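# Shelve floor cartons in the far aisle section

## Task

Move every carton lying on the aisle floor onto a shelf in the final shelving section at the far end of the aisle (either side is allowed). Each carton must sit directly on a shelf board, not on another carton, must be level, and must not overhang the shelf edge. The robot itself must not topple or end up leaning, or the task fails.

## Robot and tools

ROBOT. TidyBot++: a mobile base 0.54 m long, 0.50 m wide and 0.38 m tall on four driven casters, carrying a single seven-joint arm with a two-finger gripper. The shoulder sits 0.12 m ahead of the base centre, 0.68 m above the floor. Arm segments: upper arm 0.42 m, forearm 0.31 m, wrist-to-hand-point 0.31 m. Cameras: base_camera (on the chassis front) and wrist_camera (looks along the hand). The arm begins folded with the hand pointing down.

FRAMES. Base frame: origin on the floor below the base centre, x ahead, y to the left, z up, in metres. Odometry frame: where the base frame was when the scene started. hand_pose is in the base frame and marks the midpoint of the closed finger pads; the hand's own z axis runs out along the fingers and the fingers open along its y axis.

move. One action per call, built from base, joints and/or target, plus optional speeds and min_time_s; cameras and blocking are extra options. Parts start together and may finish at different times.
- base: an object with any of translate_m (metres, ahead positive, -2 to 2), strafe_m (metres, left positive, -2 to 2), rotate_rad (radians, counter-clockwise seen from above positive, -6.3 to 6.3). These are offsets from where the base last reported itself, measured along its axes at that moment; the base drives straight to the resulting point.
- joints: an object of absolute targets keyed by name, in radians: joint_1_rad (any angle, whole arm about vertical, positive clockwise from above, opposite to heading), joint_2_rad (shoulder, -2.249 to 2.249, 0 upright, positive leans forward), joint_3_rad (any angle), joint_4_rad (elbow, -2.579 to 2.579, 0 straight), joint_5_rad (any angle), joint_6_rad (wrist, -2.099 to 2.099), joint_7_rad (any angle, hand roll; at 1.57 with hand down, fingers open left-right). gripper_pos is unitless, 0 fully open to 1 fully closed; pad gap is roughly 85 x (1 - gripper_pos) mm. Any-angle joints take the short way, so send under half a turn per step.
- target: one flat list of seven numbers [x, y, z, qw, qx, qy, qz], an absolute hand pose in the base frame (metres, then unit quaternion), same convention as hand_pose. With target, joints may only contain gripper_pos.
- speeds: per-action caps. translate_m and strafe_m 0.05 to 0.5 m/s (put a combined move's speed under just one of them), rotate_rad 0.1 to 1.57 rad/s, gripper_pos 0.234 to 0.993 per s.
- min_time_s: 0.1 to 8 s, the shortest duration of each arm motion in the action.
- blocking: true or omitted returns once everything is at rest; false returns in about half a second while motion continues. A later move overrides only the parts it names.
- cameras: list of base_camera, wrist_camera or all; [] for none.
Any single action is capped at 15 s; a base move times out after 14 s.

wait(seconds 0 to 10, cameras): lets time pass, returns early when motions settle. stop(cameras): brakes everything still moving. zoom_image(camera, region [x0, y0, x1, y1] in pixels from the top-left, at most 504 by 504): closer look at the newest image. read_manual: licence texts only. finished_scene(scene): closes the scene; call nothing after it in the same reply.

RESULTS. base_odometry gives x, y (m) and heading (rad, -3.142 to 3.142) from wheel counts, so slip shows as travel. base_tilt gives forward/right lean in degrees. joint_positions, hand_pose, hand_target (where the hand would be with every joint on target), motor_effort in percent with the action's peak in brackets, and motor temperatures per arm joint. Status words: moving, done, off_target (resting away from target, maybe still pushing), not_followed (withheld, e.g. self-collision or pose unreachable; gripper part still runs), contact_stop and time_out (unplanned stops), torque_fault, limit_stop_at_motor_heat, plus lines like ARM HIT, MOTOR HOT, on_its_own and earlier move. If a call is refused, or an unplanned stop or torque fault shows up, the remaining move, wait and finished_scene calls of that reply are skipped.

PRACTICAL NOTES.
- A target pose usually lands within about 3 cm; fix it by adding (wanted minus measured) position to the previous target. To hold still afterwards, resend hand_target, not hand_pose. Poses low and close in front with the hand facing forward often fail or drive the arm into the base; unreachable poses wander up to 10 s and time out.
- With the hand pointing down it rises to about 0.94 m only near the base, less further out.
- The arm sags under load and does not steer around obstacles; contact keeps pushing. Never command a loaded joint to its current reading.
- The cartons are empty and crush easily: close only slightly past first touch, use a slow gripper speed, and don't grip hard while a carton still rests on something.
- Avoid tipping: don't drive or turn while the raised arm is snagged on a shelf, don't reach far from the folded posture over nearby furniture, and don't sweep a stretched arm sideways. Backing away or pulling the arm in rights a lean.
- Avoid collisions that spike torque (limits 104.5 N m for joints 1 to 4, 51.3 N m for 5 to 7); a fault freezes the arm for 10 s. Avoid long stretched holds that overheat motors (hot at 60 °C, fault at 75 °C).
- Don't drop cartons, release them moving, or slam the robot into shelves. Loose objects may occasionally get nudged.

Each tool is called after "Request:" as a command line: name --argument value for each argument, lists and objects as JSON in quotes; but a table of rows of numbers goes row by row, as --pt "numbers of a row", without its own name.

## Session

Request:
move

Scene clock: 0.00 s.
Motor temperatures (°C): [30 29 26 26 36 35 38]
base_odometry: x=+0.000 y=+0.000 heading=+0.000
base_tilt: forward=-0.2 right=+0.1
base_status: not commanded
joint_positions: joint_1_rad=+0.006 joint_2_rad=-0.372 joint_3_rad=+3.187 joint_4_rad=-2.545 joint_5_rad=+0.049 joint_6_rad=-0.920 joint_7_rad=+1.590 gripper_pos=+0.000
joint_status: not commanded
motor_effort: joint_1_rad=+0 joint_2_rad=-1 joint_3_rad=+1 joint_4_rad=+13 joint_5_rad=+2 joint_6_rad=+1 joint_7_rad=+0
hand_pose: x=+0.2404 y=-0.0152 z=+0.5851 quat_wxyz=(+0.013, +1.000, +0.000, +0.024) (m; base frame)
hand_target: x=+0.2412 y=-0.0152 z=+0.5856 quat_wxyz=(+0.013, +1.000, +0.000, +0.025) (m; base frame)
hand_status: not commanded
pictures: base_camera, wrist_camera
Images, in order (width x height): base_camera 644x364, wrist_camera 644x476.

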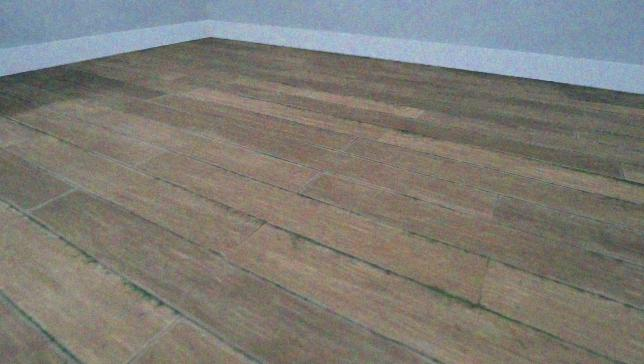

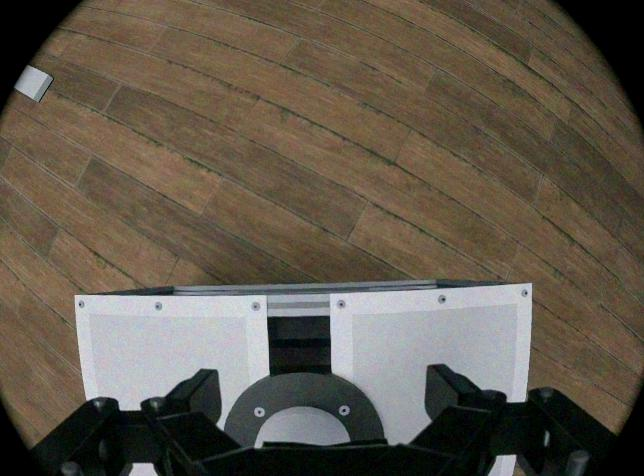

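Request:
move --base '{"rotate_rad": 0.8}' --joints '{"joint_6_rad": 0.5}' --cameras '["all"]'

Scene clock: 8.50 s.
move: done
base_odometry: x=+0.000 y=+0.000 heading=+0.800
base_tilt: forward=-0.2 right=+0.1
base_status: done
joint_positions: joint_1_rad=+0.006 joint_2_rad=-0.372 joint_3_rad=+3.187 joint_4_rad=-2.545 joint_5_rad=+0.049 joint_6_rad=+0.442 joint_7_rad=+1.590 gripper_pos=+0.000
joint_status: all done
motor_effort: joint_1_rad=+0(1) joint_2_rad=-5(6) joint_3_rad=+1(2) joint_4_rad=+18(18) joint_5_rad=+1(2) joint_6_rad=+9(10) joint_7_rad=+0(1)
hand_pose: x=+0.5326 y=-0.0149 z=+0.8461 quat_wxyz=(+0.022, +0.761, +0.007, +0.648)
hand_target: x=+0.5354 y=-0.0146 z=+0.8651 quat_wxyz=(+0.022, +0.742, +0.008, +0.670)
hand_status: not commanded
pictures: base_camera, wrist_camera
Images, in order (width x height): base_camera 644x364, wrist_camera 644x476.

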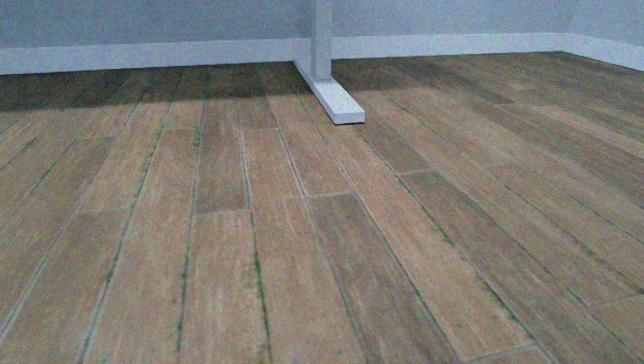

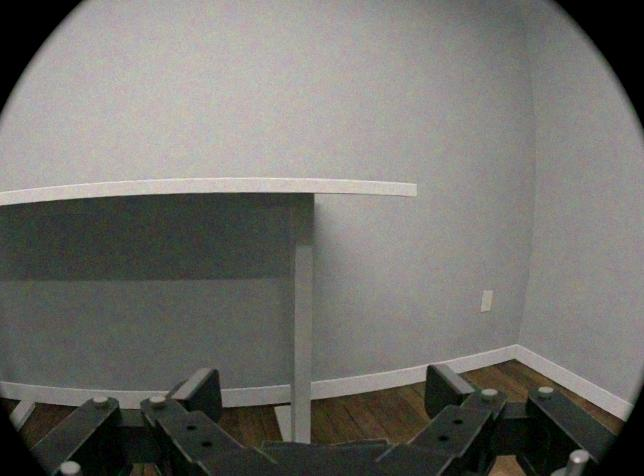

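Request:
move --base '{"rotate_rad": 1.0}' --cameras '["all"]'

Request:
move --base '{"rotate_rad": 1.0}' --cameras '["all"]'

Request:
move --base '{"rotate_rad": 1.0}' --cameras '["all"]'

Request:
move --base '{"rotate_rad": 1.0}' --cameras '["all"]'

Request:
move --base '{"rotate_rad": 0.8}' --cameras '["all"]'

Scene clock: 15.43 s.
move: done
base_odometry: x=+0.000 y=+0.000 heading=+1.800
base_tilt: forward=-0.2 right=+0.1
base_status: done
joint_positions: joint_1_rad=+0.006 joint_2_rad=-0.372 joint_3_rad=+3.187 joint_4_rad=-2.545 joint_5_rad=+0.049 joint_6_rad=+0.442 joint_7_rad=+1.590 gripper_pos=+0.000
joint_status: not commanded
motor_effort: joint_1_rad=+0(1) joint_2_rad=-6(6) joint_3_rad=+1(3) joint_4_rad=+18(18) joint_5_rad=+1(2) joint_6_rad=+9(10) joint_7_rad=+0(1)
hand_pose: x=+0.5326 y=-0.0149 z=+0.8461 quat_wxyz=(+0.022, +0.761, +0.007, +0.648)
hand_target: x=+0.5354 y=-0.0146 z=+0.8651 quat_wxyz=(+0.022, +0.742, +0.008, +0.670)
hand_status: not commanded
pictures: base_camera, wrist_camera
Images, in order (width x height): base_camera 644x364, wrist_camera 644x476.

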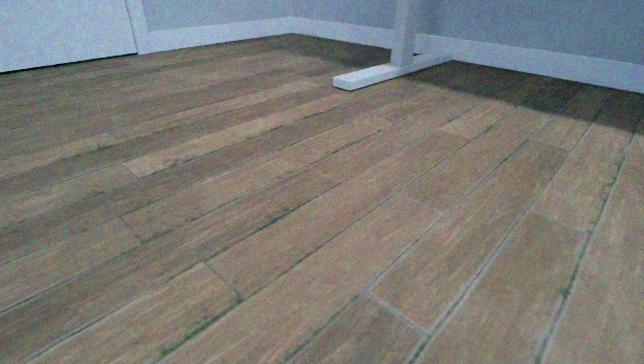

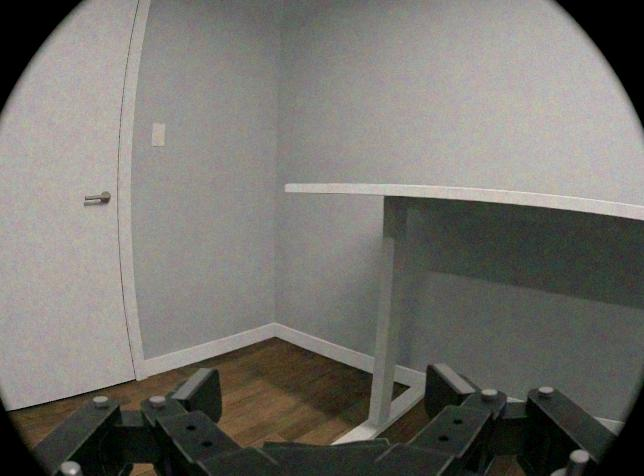

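Scene clock: 17.33 s.
move: done
base_odometry: x=+0.000 y=+0.000 heading=+2.800
base_tilt: forward=-0.2 right=+0.1
base_status: done
joint_positions: joint_1_rad=+0.006 joint_2_rad=-0.372 joint_3_rad=+3.187 joint_4_rad=-2.545 joint_5_rad=+0.049 joint_6_rad=+0.442 joint_7_rad=+1.590 gripper_pos=+0.000
joint_status: not commanded
motor_effort: joint_1_rad=+0(1) joint_2_rad=-5(7) joint_3_rad=+1(2) joint_4_rad=+18(18) joint_5_rad=+1(2) joint_6_rad=+8(11) joint_7_rad=+0(1)
hand_pose: x=+0.5326 y=-0.0149 z=+0.8461 quat_wxyz=(+0.022, +0.761, +0.007, +0.648)
hand_target: x=+0.5354 y=-0.0146 z=+0.8651 quat_wxyz=(+0.022, +0.742, +0.008, +0.670)
hand_status: not commanded
pictures: base_camera, wrist_camera
Images, in order (width x height): base_camera 644x364, wrist_camera 644x476.

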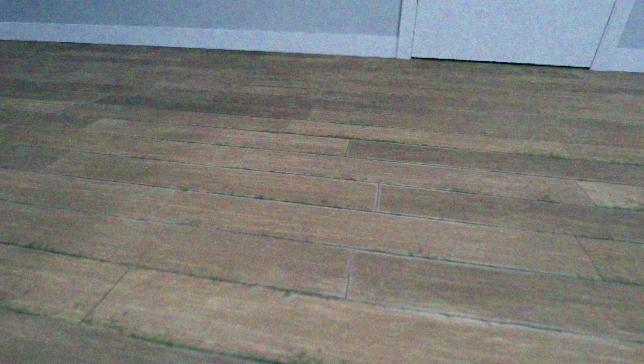

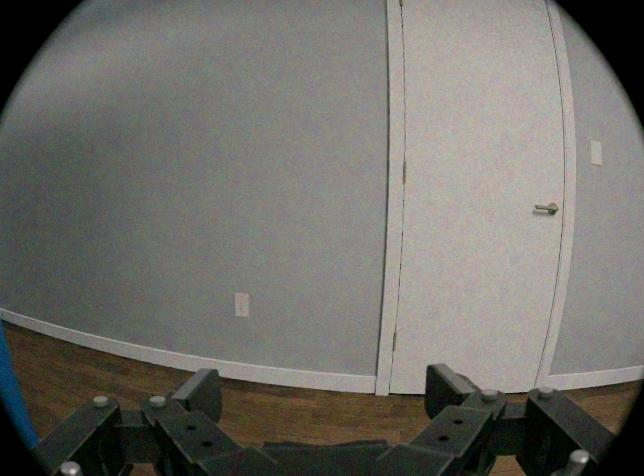

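Scene clock: 19.23 s.
move: done
base_odometry: x=+0.000 y=+0.000 heading=-2.484
base_tilt: forward=-0.2 right=+0.1
base_status: done
joint_positions: joint_1_rad=+0.006 joint_2_rad=-0.372 joint_3_rad=+3.187 joint_4_rad=-2.545 joint_5_rad=+0.049 joint_6_rad=+0.442 joint_7_rad=+1.590 gripper_pos=+0.000
joint_status: not commanded
motor_effort: joint_1_rad=+0(1) joint_2_rad=-5(6) joint_3_rad=+1(3) joint_4_rad=+18(18) joint_5_rad=+1(2) joint_6_rad=+9(11) joint_7_rad=-1(1)
hand_pose: x=+0.5326 y=-0.0149 z=+0.8461 quat_wxyz=(+0.022, +0.761, +0.007, +0.648)
hand_target: x=+0.5354 y=-0.0146 z=+0.8651 quat_wxyz=(+0.022, +0.742, +0.008, +0.670)
hand_status: not commanded
pictures: base_camera, wrist_camera
Images, in order (width x height): base_camera 644x364, wrist_camera 644x476.

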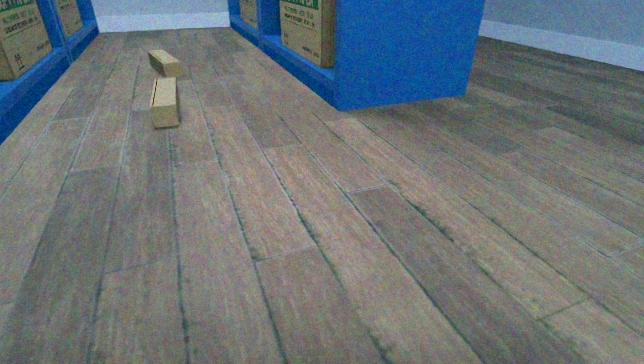

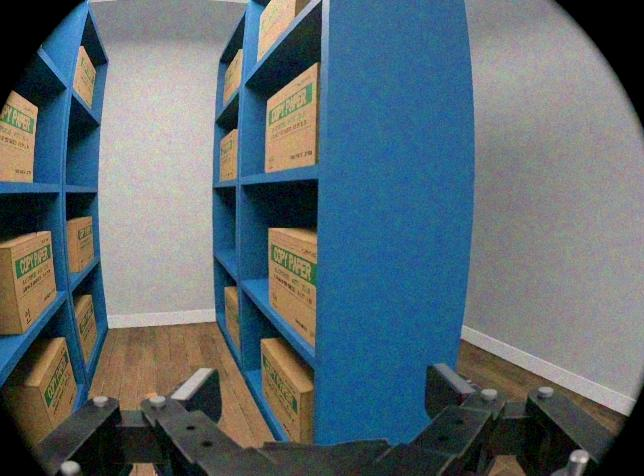

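Scene clock: 21.13 s.
move: done
base_odometry: x=+0.000 y=+0.000 heading=-1.484
base_tilt: forward=-0.2 right=+0.1
base_status: done
joint_positions: joint_1_rad=+0.006 joint_2_rad=-0.372 joint_3_rad=+3.187 joint_4_rad=-2.545 joint_5_rad=+0.049 joint_6_rad=+0.442 joint_7_rad=+1.590 gripper_pos=+0.000
joint_status: not commanded
motor_effort: joint_1_rad=+0(1) joint_2_rad=-6(7) joint_3_rad=+1(2) joint_4_rad=+18(18) joint_5_rad=+0(2) joint_6_rad=+10(11) joint_7_rad=+0(1)
hand_pose: x=+0.5326 y=-0.0149 z=+0.8461 quat_wxyz=(+0.022, +0.761, +0.007, +0.648)
hand_target: x=+0.5354 y=-0.0146 z=+0.8651 quat_wxyz=(+0.022, +0.742, +0.008, +0.670)
hand_status: not commanded
pictures: base_camera, wrist_camera
Images, in order (width x height): base_camera 644x364, wrist_camera 644x476.

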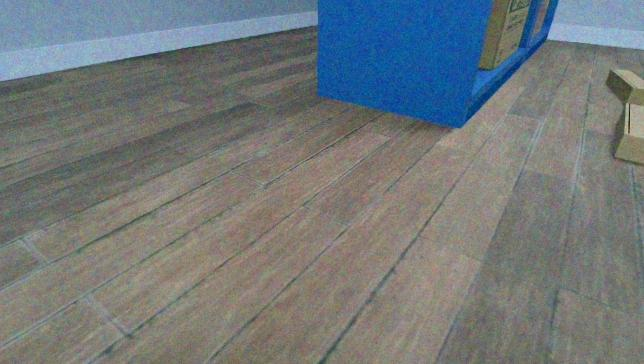

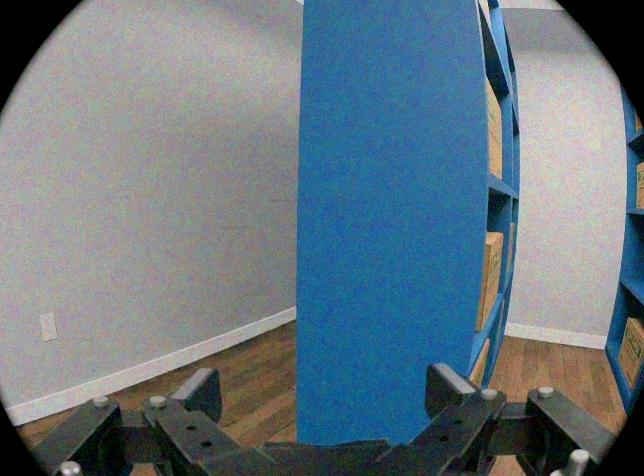

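Scene clock: 22.87 s.
move: done
base_odometry: x=+0.000 y=+0.000 heading=-0.684
base_tilt: forward=-0.2 right=+0.1
base_status: done
joint_positions: joint_1_rad=+0.006 joint_2_rad=-0.372 joint_3_rad=+3.187 joint_4_rad=-2.545 joint_5_rad=+0.049 joint_6_rad=+0.442 joint_7_rad=+1.590 gripper_pos=+0.000
joint_status: not commanded
motor_effort: joint_1_rad=+0(2) joint_2_rad=-5(6) joint_3_rad=+1(3) joint_4_rad=+18(18) joint_5_rad=+1(2) joint_6_rad=+10(10) joint_7_rad=+0(1)
hand_pose: x=+0.5326 y=-0.0149 z=+0.8461 quat_wxyz=(+0.022, +0.761, +0.007, +0.648)
hand_target: x=+0.5354 y=-0.0146 z=+0.8651 quat_wxyz=(+0.022, +0.742, +0.008, +0.670)
hand_status: not commanded
pictures: base_camera, wrist_camera
Images, in order (width x height): base_camera 644x364, wrist_camera 644x476.

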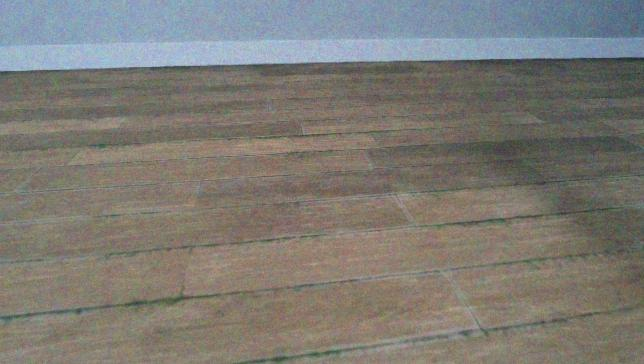

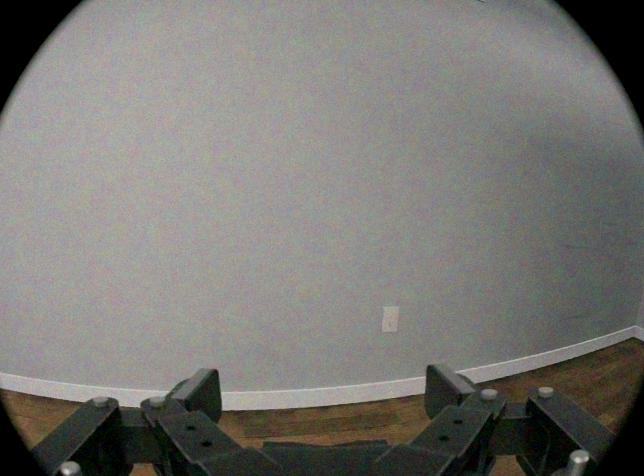

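Request:
move --base '{"rotate_rad": -1.5}' --cameras '["all"]'

Scene clock: 28.87 s.
move: done
base_odometry: x=+0.000 y=+0.000 heading=-2.184
base_tilt: forward=-0.2 right=+0.1
base_status: done
joint_positions: joint_1_rad=+0.006 joint_2_rad=-0.372 joint_3_rad=+3.187 joint_4_rad=-2.545 joint_5_rad=+0.049 joint_6_rad=+0.442 joint_7_rad=+1.590 gripper_pos=+0.000
joint_status: not commanded
motor_effort: joint_1_rad=+1(2) joint_2_rad=-5(7) joint_3_rad=+1(3) joint_4_rad=+18(18) joint_5_rad=+1(2) joint_6_rad=+10(11) joint_7_rad=+0(1)
hand_pose: x=+0.5326 y=-0.0149 z=+0.8461 quat_wxyz=(+0.022, +0.761, +0.007, +0.648)
hand_target: x=+0.5354 y=-0.0146 z=+0.8651 quat_wxyz=(+0.022, +0.742, +0.008, +0.670)
hand_status: not commanded
pictures: base_camera, wrist_camera
Images, in order (width x height): base_camera 644x364, wrist_camera 644x476.

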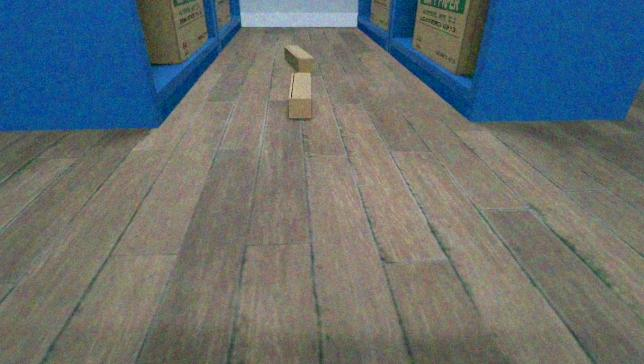

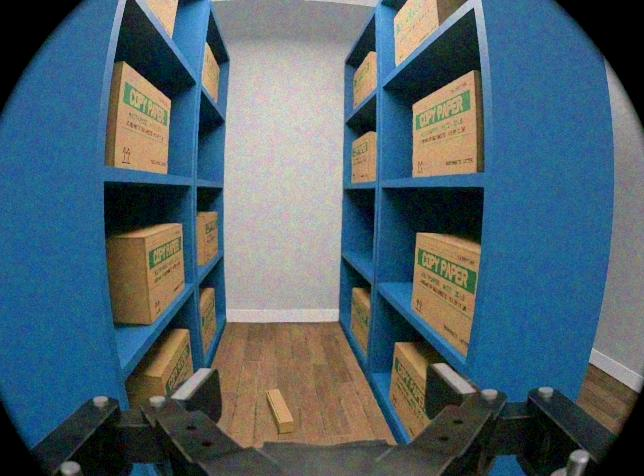

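Request:
move --base '{"rotate_rad": 0.075}' --joints '{"joint_6_rad": -0.2}' --cameras '["all"]'

Scene clock: 99.73 s.
move: done
base_odometry: x=+0.000 y=+0.000 heading=-2.109
base_tilt: forward=-0.2 right=+0.1
base_status: done
joint_positions: joint_1_rad=+0.006 joint_2_rad=-0.372 joint_3_rad=+3.187 joint_4_rad=-2.548 joint_5_rad=+0.049 joint_6_rad=-0.162 joint_7_rad=+1.590 gripper_pos=+0.000
joint_status: all done
motor_effort: joint_1_rad=+0(1) joint_2_rad=-4(6) joint_3_rad=+1(2) joint_4_rad=+17(19) joint_5_rad=+1(2) joint_6_rad=+7(10) joint_7_rad=+0(1)
hand_pose: x=+0.4488 y=-0.0171 z=+0.6790 quat_wxyz=(+0.019, +0.920, +0.004, +0.391)
hand_target: x=+0.4424 y=-0.0173 z=+0.6730 quat_wxyz=(+0.019, +0.927, +0.004, +0.375)
hand_status: not commanded
pictures: base_camera, wrist_camera
Images, in order (width x height): base_camera 644x364, wrist_camera 644x476.

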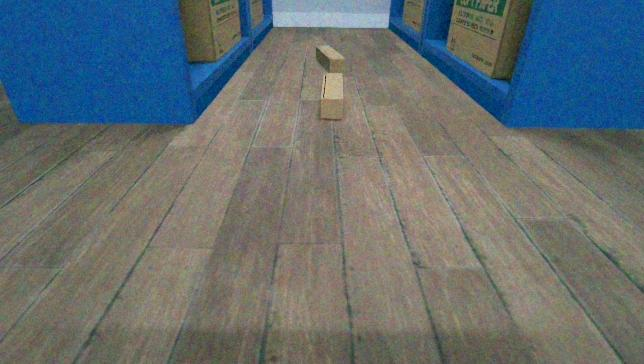

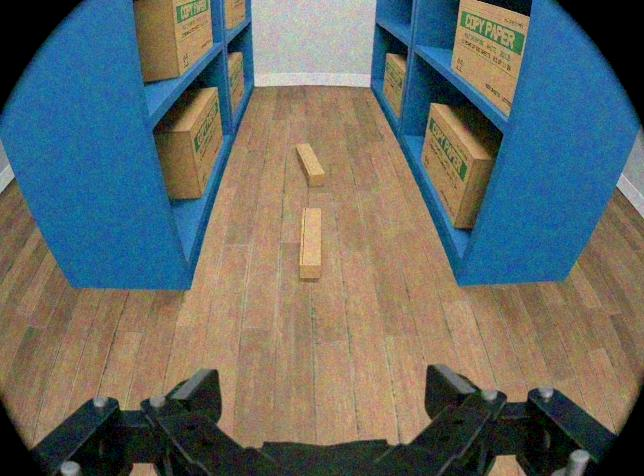

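Request:
zoom_image --camera "wrist_camera" --region '[240, 120, 400, 300]'

Request:
zoom_image --camera "base_camera" --region '[240, 20, 420, 140]'

Scaled by 2.800.

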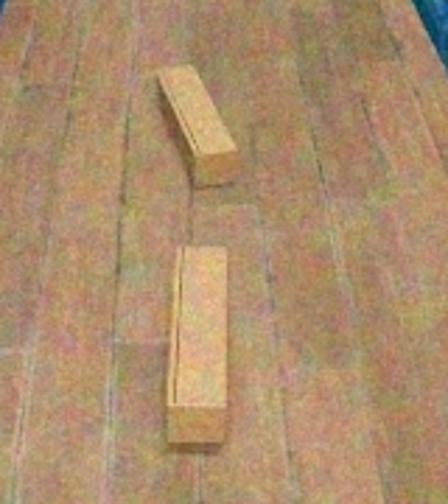

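Scaled by 2.800.

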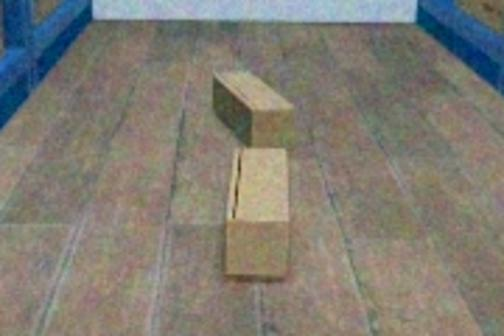

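Request:
move --base '{"strafe_m": -0.07, "translate_m": 0.35}' --joints '{"joint_1_rad": 0.0, "joint_2_rad": 1.2, "joint_3_rad": 3.1416, "joint_4_rad": -1.9416, "joint_5_rad": 0.0, "joint_6_rad": 0.3, "joint_7_rad": 1.5708}' --cameras '["all"]'

Scene clock: 192.70 s.
move: done
base_odometry: x=-0.240 y=-0.265 heading=-2.109
base_tilt: forward=-0.2 right=+0.1
base_status: done
joint_positions: joint_1_rad=+0.006 joint_2_rad=+1.167 joint_3_rad=+3.165 joint_4_rad=-1.958 joint_5_rad=+0.042 joint_6_rad=+0.249 joint_7_rad=+1.590 gripper_pos=+0.000
joint_status: all done
motor_effort: joint_1_rad=+0(2) joint_2_rad=-32(35) joint_3_rad=+1(3) joint_4_rad=+3(18) joint_5_rad=+1(2) joint_6_rad=+4(9) joint_7_rad=+0(1)
hand_pose: x=+0.5925 y=-0.0127 z=+0.2321 quat_wxyz=(+0.011, +0.991, +0.024, +0.132)
hand_target: x=+0.6031 y=+0.0013 z=+0.2225 quat_wxyz=(+0.000, +0.989, +0.000, +0.149)
hand_status: not commanded
pictures: base_camera, wrist_camera
Images, in order (width x height): base_camera 644x364, wrist_camera 644x476.

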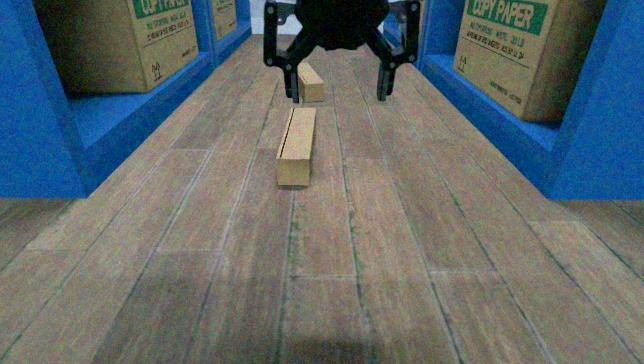

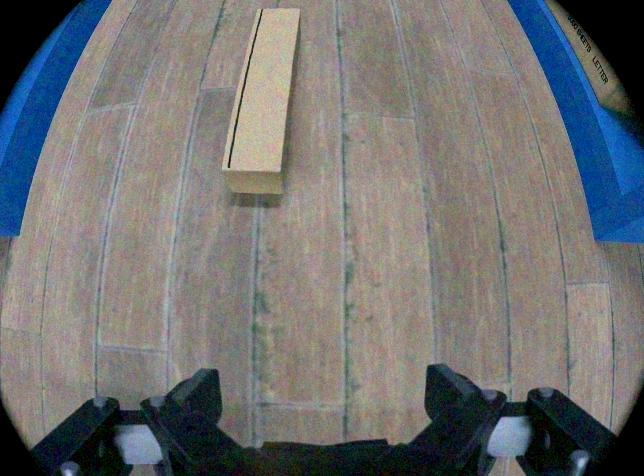

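Request:
move --base '{"strafe_m": 0.05, "translate_m": 0.18}' --joints '{"joint_1_rad": 0.0, "joint_2_rad": 1.23, "joint_3_rad": 3.118, "joint_4_rad": -1.925, "joint_5_rad": -0.042, "joint_6_rad": 0.82, "joint_7_rad": 1.552}' --cameras '["all"]'

Scene clock: 236.00 s.
move: done
base_odometry: x=-0.289 y=-0.445 heading=-2.109
base_tilt: forward=-0.2 right=+0.1
base_status: done
joint_positions: joint_1_rad=+0.006 joint_2_rad=+1.194 joint_3_rad=+3.140 joint_4_rad=-1.933 joint_5_rad=-0.001 joint_6_rad=+0.766 joint_7_rad=+1.587 gripper_pos=+0.000
joint_status: all done
motor_effort: joint_1_rad=+0(2) joint_2_rad=-34(36) joint_3_rad=+1(1) joint_4_rad=+5(6) joint_5_rad=+1(2) joint_6_rad=+7(7) joint_7_rad=+0(1)
hand_pose: x=+0.7338 y=-0.0016 z=+0.3010 quat_wxyz=(+0.004, +0.925, +0.004, +0.380)
hand_target: x=+0.7358 y=+0.0053 z=+0.2929 quat_wxyz=(-0.007, +0.919, -0.029, +0.392)
hand_status: not commanded
pictures: base_camera, wrist_camera
Images, in order (width x height): base_camera 644x364, wrist_camera 644x476.

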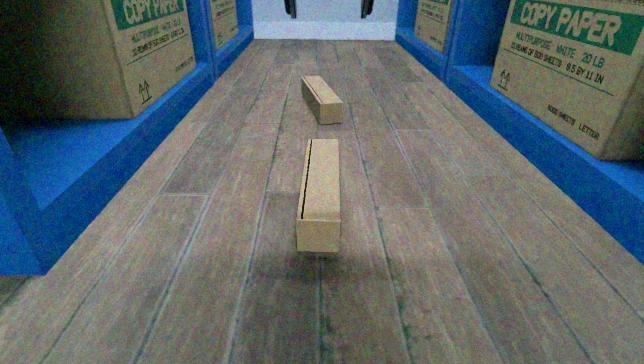

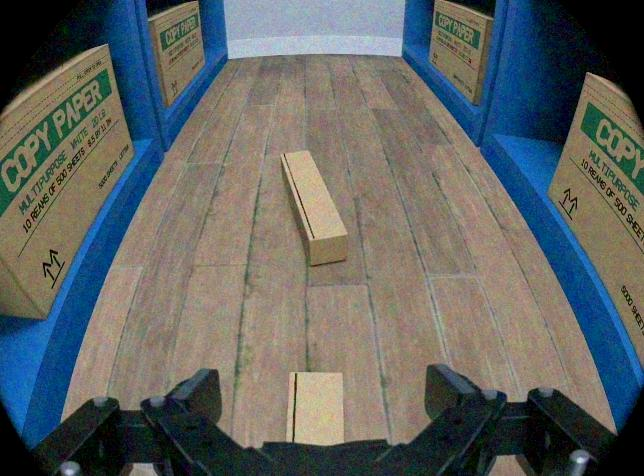

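Request:
move --base '{"translate_m": 0.02}' --joints '{"joint_2_rad": 1.7, "joint_4_rad": -1.453, "joint_6_rad": 0.83}' --cameras '["all"]'

Scene clock: 246.80 s.
move: done
base_odometry: x=-0.299 y=-0.462 heading=-2.109
base_tilt: forward=-0.2 right=+0.1
base_status: done
joint_positions: joint_1_rad=+0.006 joint_2_rad=+1.669 joint_3_rad=+3.139 joint_4_rad=-1.472 joint_5_rad=-0.001 joint_6_rad=+0.777 joint_7_rad=+1.587 gripper_pos=+0.000
joint_status: all done
motor_effort: joint_1_rad=+1(3) joint_2_rad=-36(39) joint_3_rad=+0(1) joint_4_rad=+5(7) joint_5_rad=+1(2) joint_6_rad=+7(9) joint_7_rad=+0(1)
hand_pose: x=+0.7563 y=-0.0018 z=+0.1042 quat_wxyz=(+0.004, +0.925, +0.004, +0.379)
hand_target: x=+0.7598 y=+0.0034 z=+0.1008 quat_wxyz=(-0.005, +0.917, -0.034, +0.398)
hand_status: not commanded
pictures: base_camera, wrist_camera
Images, in order (width x height): base_camera 644x364, wrist_camera 644x476.

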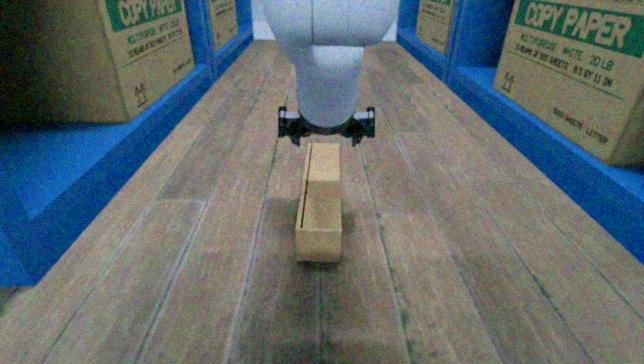

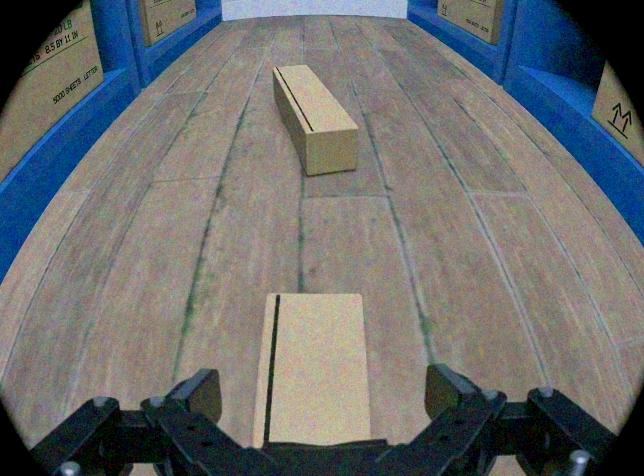

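Request:
move --joints '{"joint_2_rad": 1.877, "joint_4_rad": -1.2765}' --min_time_s 1.5 --cameras '["all"]'

Scene clock: 255.93 s.
move: done
base_odometry: x=-0.299 y=-0.462 heading=-2.109
base_tilt: forward=-0.2 right=+0.1
base_status: not commanded
joint_positions: joint_1_rad=+0.006 joint_2_rad=+1.840 joint_3_rad=+3.139 joint_4_rad=-1.292 joint_5_rad=-0.001 joint_6_rad=+0.777 joint_7_rad=+1.587 gripper_pos=+0.000
joint_status: all done
motor_effort: joint_1_rad=+0(1) joint_2_rad=-35(37) joint_3_rad=+0(1) joint_4_rad=+5(6) joint_5_rad=+1(2) joint_6_rad=+6(8) joint_7_rad=-1(1)
hand_pose: x=+0.7477 y=-0.0019 z=+0.0356 quat_wxyz=(+0.004, +0.924, +0.004, +0.383)
hand_target: x=+0.7435 y=+0.0020 z=+0.0280 quat_wxyz=(-0.004, +0.917, -0.036, +0.397)
hand_status: not commanded
pictures: base_camera, wrist_camera
Images, in order (width x height): base_camera 644x364, wrist_camera 644x476.

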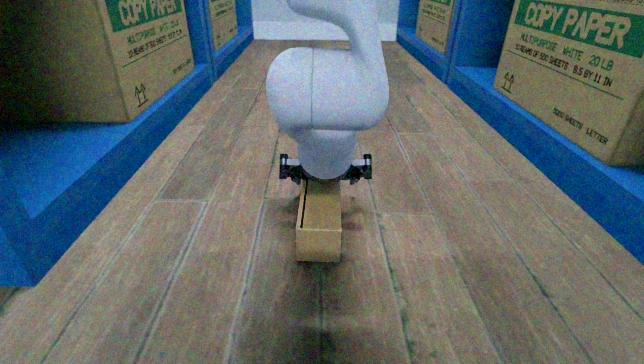

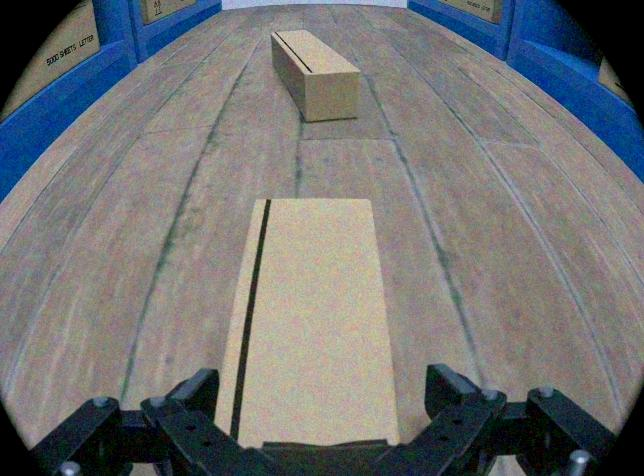

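Request:
move --joints '{"gripper_pos": 0.26}' --speeds '{"gripper_pos": 0.234}' --cameras '["all"]'

Request:
zoom_image --camera "wrist_camera" --region '[160, 180, 484, 476]'

Scene clock: 281.00 s.
move: done
base_odometry: x=-0.299 y=-0.462 heading=-2.109
base_tilt: forward=-0.1 right=+0.1
base_status: not commanded
joint_positions: joint_1_rad=+0.006 joint_2_rad=+1.840 joint_3_rad=+3.139 joint_4_rad=-1.292 joint_5_rad=-0.001 joint_6_rad=+0.780 joint_7_rad=+1.587 gripper_pos=+0.259
joint_status: all done
motor_effort: joint_1_rad=+0(1) joint_2_rad=-34(36) joint_3_rad=+1(1) joint_4_rad=+5(5) joint_5_rad=+1(1) joint_6_rad=+7(8) joint_7_rad=+0(1)
hand_pose: x=+0.7484 y=-0.0015 z=+0.0362 quat_wxyz=(+0.003, +0.923, +0.003, +0.384)
hand_target: x=+0.7435 y=+0.0020 z=+0.0280 quat_wxyz=(-0.004, +0.917, -0.036, +0.397)
hand_status: not commanded
pictures: base_camera, wrist_camera
Images, in order (width x height): base_camera 644x364, wrist_camera 644x476.

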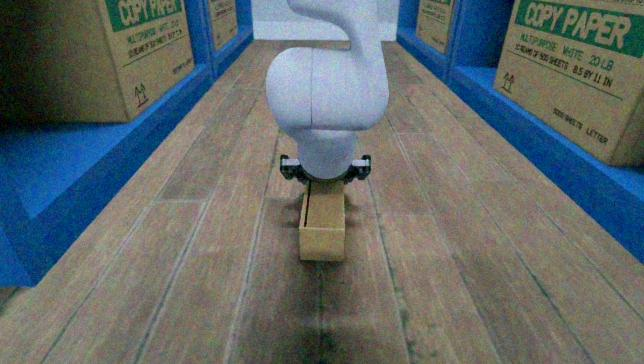

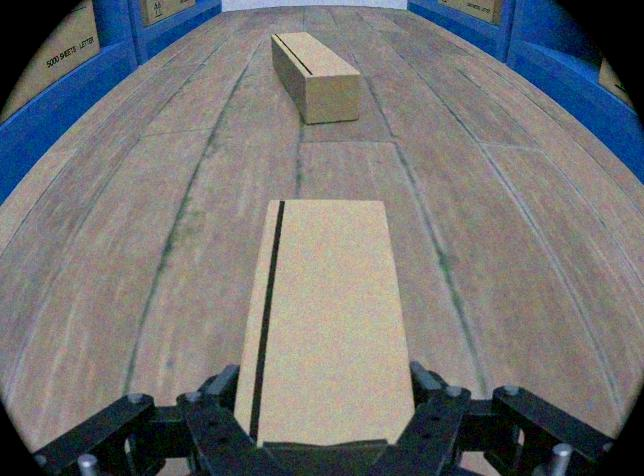

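Scaled by 1.556.

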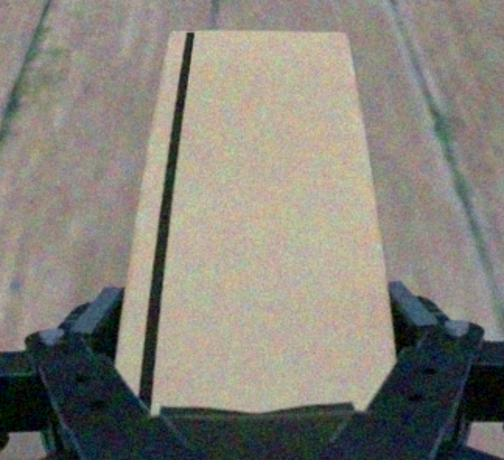

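Request:
move --joints '{"gripper_pos": 0.28}' --speeds '{"gripper_pos": 0.234}' --cameras '["wrist_camera"]'

Request:
zoom_image --camera "wrist_camera" --region '[160, 180, 484, 476]'

Request:
move --joints '{"gripper_pos": 0.3}' --speeds '{"gripper_pos": 0.234}' --cameras '["wrist_camera"]'

Request:
zoom_image --camera "wrist_camera" --region '[160, 180, 484, 476]'

Scene clock: 292.80 s.
move: done
base_odometry: x=-0.299 y=-0.462 heading=-2.109
base_tilt: forward=-0.1 right=+0.1
base_status: not commanded
joint_positions: joint_1_rad=+0.006 joint_2_rad=+1.840 joint_3_rad=+3.138 joint_4_rad=-1.292 joint_5_rad=-0.001 joint_6_rad=+0.780 joint_7_rad=+1.587 gripper_pos=+0.279
joint_status: all done
motor_effort: joint_1_rad=+0(1) joint_2_rad=-34(35) joint_3_rad=+1(2) joint_4_rad=+5(5) joint_5_rad=+1(1) joint_6_rad=+6(7) joint_7_rad=+0(1)
hand_pose: x=+0.7485 y=-0.0015 z=+0.0364 quat_wxyz=(+0.003, +0.923, +0.003, +0.385)
hand_target: x=+0.7435 y=+0.0020 z=+0.0280 quat_wxyz=(-0.004, +0.917, -0.036, +0.397)
hand_status: not commanded
Images, in order (width x height): wrist_camera 644x476.

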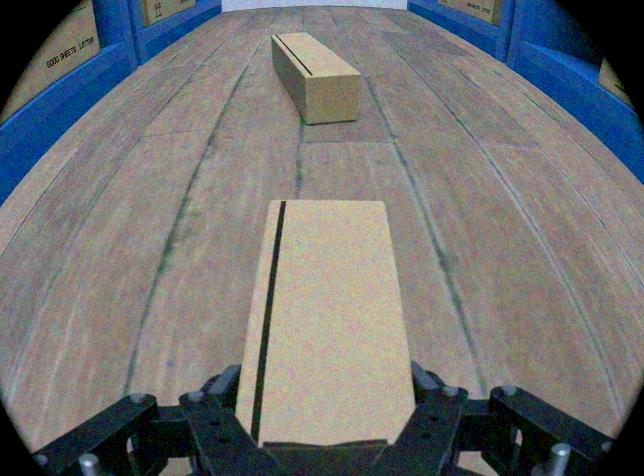

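Scaled by 1.556.

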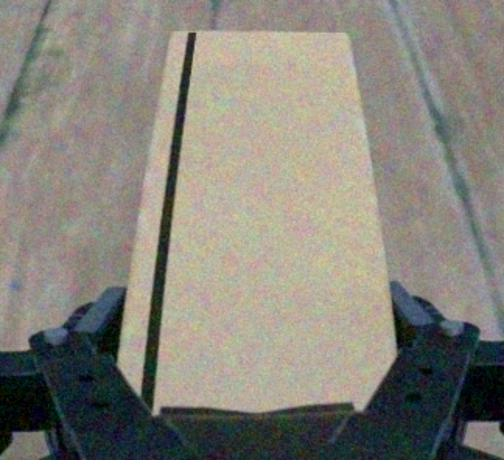

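Scene clock: 293.47 s.
move: done
base_odometry: x=-0.299 y=-0.462 heading=-2.109
base_tilt: forward=-0.1 right=+0.1
base_status: not commanded
joint_positions: joint_1_rad=+0.006 joint_2_rad=+1.840 joint_3_rad=+3.138 joint_4_rad=-1.292 joint_5_rad=-0.001 joint_6_rad=+0.781 joint_7_rad=+1.587 gripper_pos=+0.298
joint_status: all done
motor_effort: joint_1_rad=+1(1) joint_2_rad=-34(35) joint_3_rad=+1(1) joint_4_rad=+5(5) joint_5_rad=+1(2) joint_6_rad=+6(7) joint_7_rad=+0(1)
hand_pose: x=+0.7486 y=-0.0015 z=+0.0365 quat_wxyz=(+0.003, +0.923, +0.003, +0.385)
hand_target: x=+0.7435 y=+0.0020 z=+0.0280 quat_wxyz=(-0.004, +0.917, -0.036, +0.397)
hand_status: not commanded
Images, in order (width x height): wrist_camera 644x476.

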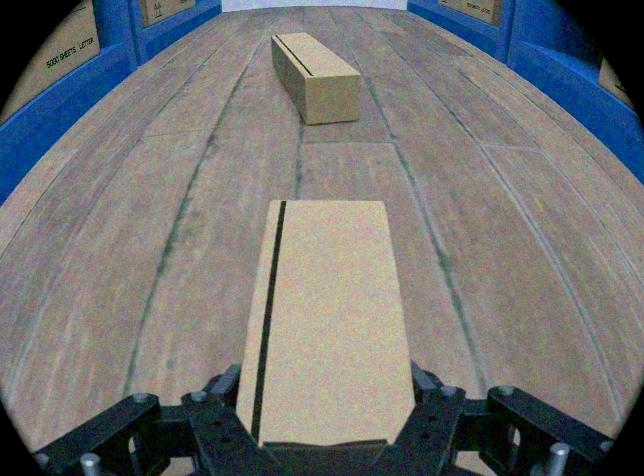

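Scaled by 1.556.

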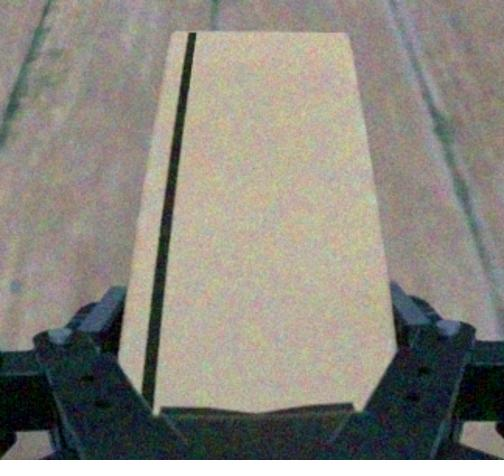

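Request:
move --joints '{"gripper_pos": 0.32}' --speeds '{"gripper_pos": 0.234}' --cameras '["wrist_camera"]'

Request:
zoom_image --camera "wrist_camera" --region '[160, 180, 484, 476]'

Request:
move --joints '{"gripper_pos": 0.335}' --speeds '{"gripper_pos": 0.234}' --cameras '["wrist_camera"]'

Request:
zoom_image --camera "wrist_camera" --region '[160, 180, 484, 476]'

Scene clock: 306.60 s.
move: done
base_odometry: x=-0.299 y=-0.462 heading=-2.109
base_tilt: forward=-0.2 right=+0.1
base_status: not commanded
joint_positions: joint_1_rad=+0.006 joint_2_rad=+1.840 joint_3_rad=+3.138 joint_4_rad=-1.292 joint_5_rad=-0.003 joint_6_rad=+0.782 joint_7_rad=+1.587 gripper_pos=+0.317
joint_status: all done
motor_effort: joint_1_rad=+0(1) joint_2_rad=-34(35) joint_3_rad=+0(1) joint_4_rad=+5(5) joint_5_rad=+1(2) joint_6_rad=+7(7) joint_7_rad=+0(1)
hand_pose: x=+0.7491 y=-0.0018 z=+0.0368 quat_wxyz=(+0.004, +0.923, +0.003, +0.386)
hand_target: x=+0.7435 y=+0.0020 z=+0.0280 quat_wxyz=(-0.004, +0.917, -0.036, +0.397)
hand_status: not commanded
Images, in order (width x height): wrist_camera 644x476.

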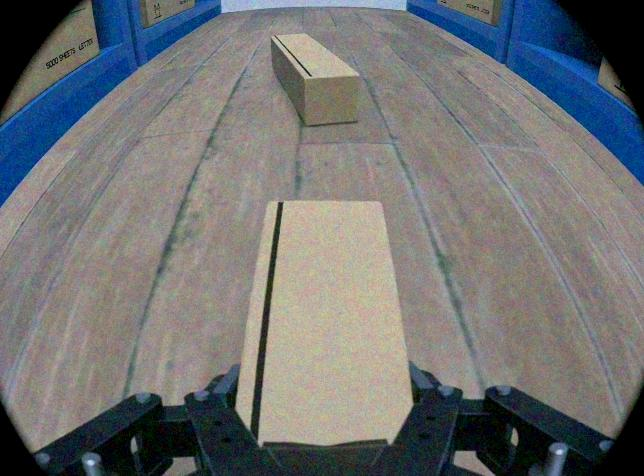

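Scaled by 1.556.

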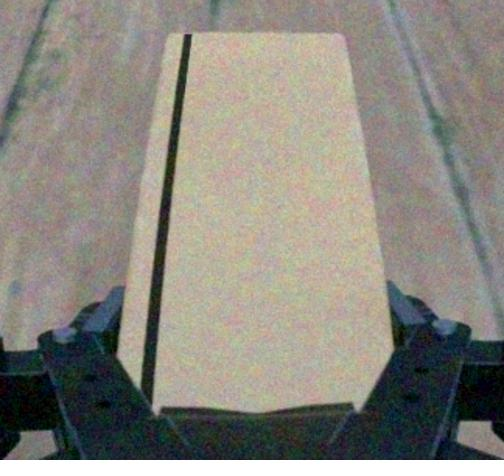

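Scene clock: 307.53 s.
move: done
base_odometry: x=-0.299 y=-0.462 heading=-2.109
base_tilt: forward=-0.2 right=+0.1
base_status: not commanded
joint_positions: joint_1_rad=+0.006 joint_2_rad=+1.840 joint_3_rad=+3.138 joint_4_rad=-1.292 joint_5_rad=-0.003 joint_6_rad=+0.783 joint_7_rad=+1.587 gripper_pos=+0.333
joint_status: all done
motor_effort: joint_1_rad=+0(1) joint_2_rad=-33(35) joint_3_rad=+0(1) joint_4_rad=+5(5) joint_5_rad=+1(2) joint_6_rad=+6(7) joint_7_rad=+0(1)
hand_pose: x=+0.7493 y=-0.0018 z=+0.0370 quat_wxyz=(+0.004, +0.922, +0.003, +0.386)
hand_target: x=+0.7435 y=+0.0020 z=+0.0280 quat_wxyz=(-0.004, +0.917, -0.036, +0.397)
hand_status: not commanded
Images, in order (width x height): wrist_camera 644x476.

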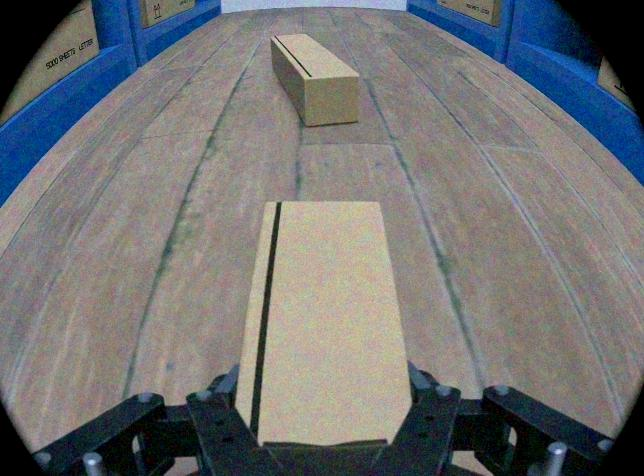

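Scaled by 1.556.

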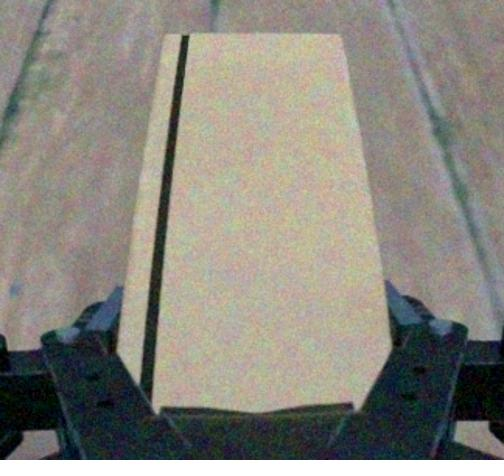

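Request:
move --joints '{"joint_2_rad": 1.77, "joint_4_rad": -1.3835}' --min_time_s 1.5 --cameras '["all"]'

Scene clock: 317.70 s.
move: done
base_odometry: x=-0.299 y=-0.462 heading=-2.109
base_tilt: forward=-0.2 right=+0.1
base_status: not commanded
joint_positions: joint_1_rad=+0.006 joint_2_rad=+1.819 joint_3_rad=+3.138 joint_4_rad=-1.366 joint_5_rad=-0.003 joint_6_rad=+0.795 joint_7_rad=+1.587 gripper_pos=+0.333
joint_status: all done
motor_effort: joint_1_rad=+0(1) joint_2_rad=-33(35) joint_3_rad=+0(1) joint_4_rad=+3(6) joint_5_rad=+1(2) joint_6_rad=+6(6) joint_7_rad=+0(1)
hand_pose: x=+0.7256 y=-0.0016 z=+0.0369 quat_wxyz=(+0.003, +0.930, +0.003, +0.367)
hand_target: x=+0.7547 y=+0.0028 z=+0.0716 quat_wxyz=(-0.005, +0.917, -0.035, +0.397)
hand_status: not commanded
pictures: base_camera, wrist_camera
Images, in order (width x height): base_camera 644x364, wrist_camera 644x476.

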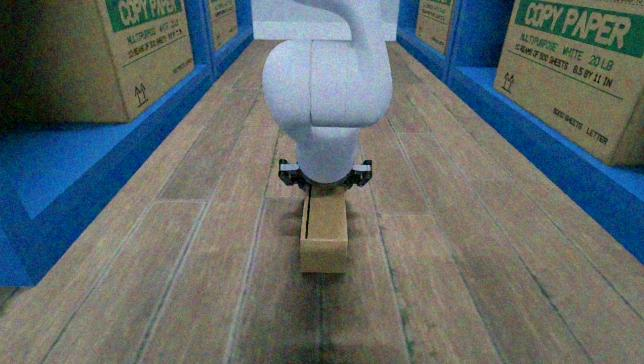

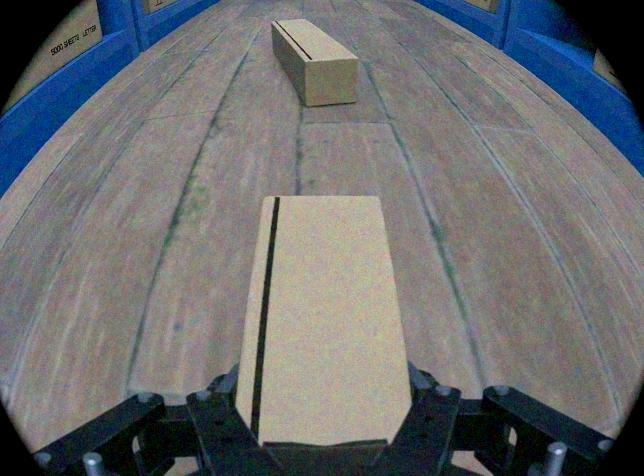

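Request:
move --joints '{"joint_2_rad": 1.6, "joint_4_rad": -1.52}' --min_time_s 1.5 --cameras '["all"]'

Scene clock: 324.30 s.
move: done
base_odometry: x=-0.299 y=-0.462 heading=-2.109
base_tilt: forward=-0.1 right=+0.1
base_status: not commanded
joint_positions: joint_1_rad=+0.006 joint_2_rad=+1.659 joint_3_rad=+3.138 joint_4_rad=-1.509 joint_5_rad=-0.003 joint_6_rad=+0.795 joint_7_rad=+1.587 gripper_pos=+0.333
joint_status: all done
motor_effort: joint_1_rad=-1(1) joint_2_rad=-36(37) joint_3_rad=+1(1) joint_4_rad=+5(6) joint_5_rad=+1(2) joint_6_rad=+7(8) joint_7_rad=+0(1)
hand_pose: x=+0.7460 y=-0.0016 z=+0.1065 quat_wxyz=(+0.003, +0.927, +0.003, +0.375)
hand_target: x=+0.7804 y=+0.0038 z=+0.1504 quat_wxyz=(-0.006, +0.910, -0.033, +0.413)
hand_status: not commanded
pictures: base_camera, wrist_camera
Images, in order (width x height): base_camera 644x364, wrist_camera 644x476.

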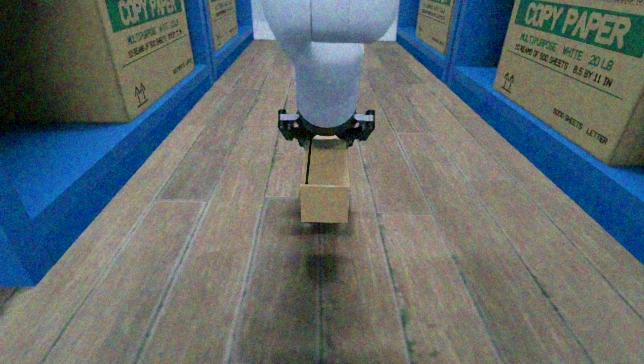

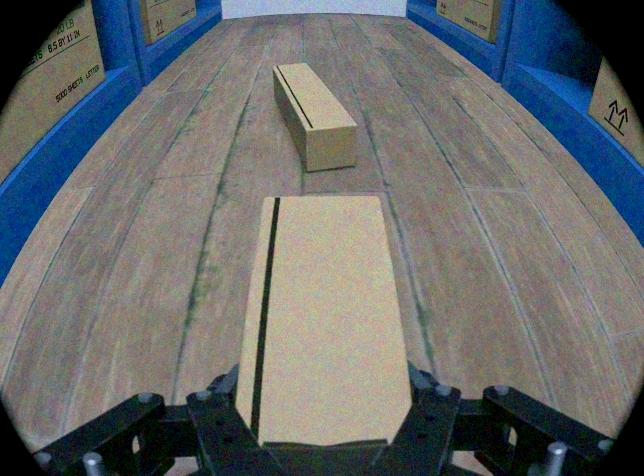

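Request:
move --joints '{"joint_2_rad": -0.372, "joint_4_rad": -2.5, "joint_6_rad": -0.8}' --min_time_s 2.5 --cameras '["all"]'

Scene clock: 415.77 s.
Motor temperatures (°C): [30 35 26 26 35 36 37]
move: done
base_odometry: x=-0.299 y=-0.462 heading=-2.109
base_tilt: forward=-0.2 right=+0.1
base_status: not commanded
joint_positions: joint_1_rad=+0.006 joint_2_rad=-0.350 joint_3_rad=+3.138 joint_4_rad=-2.480 joint_5_rad=-0.003 joint_6_rad=-0.732 joint_7_rad=+1.587 gripper_pos=+0.333
joint_status: all done
motor_effort: joint_1_rad=+1(1) joint_2_rad=-4(40) joint_3_rad=+1(2) joint_4_rad=+11(17) joint_5_rad=+1(2) joint_6_rad=-4(10) joint_7_rad=+0(1)
hand_pose: x=+0.3269 y=+0.0011 z=+0.6109 quat_wxyz=(+0.001, +0.990, +0.006, +0.139)
hand_target: x=+0.2984 y=+0.0140 z=+0.6033 quat_wxyz=(-0.014, +0.994, -0.011, +0.106)
hand_status: not commanded
pictures: base_camera, wrist_camera
Images, in order (width x height): base_camera 644x364, wrist_camera 644x476.

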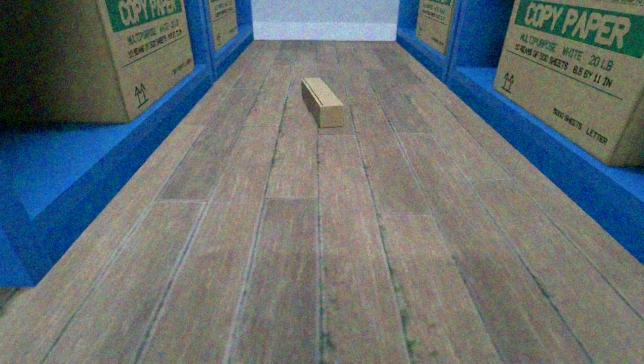

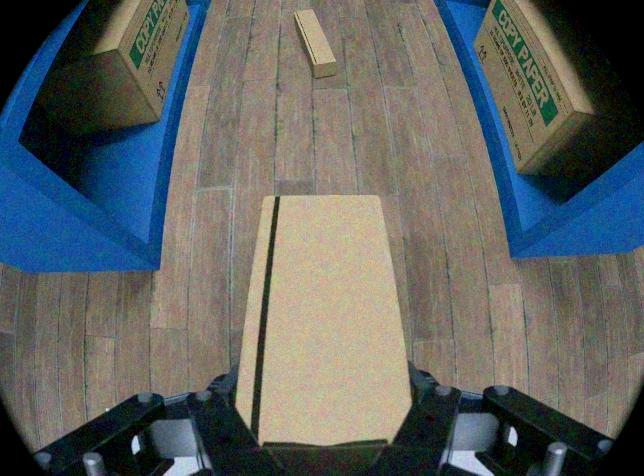

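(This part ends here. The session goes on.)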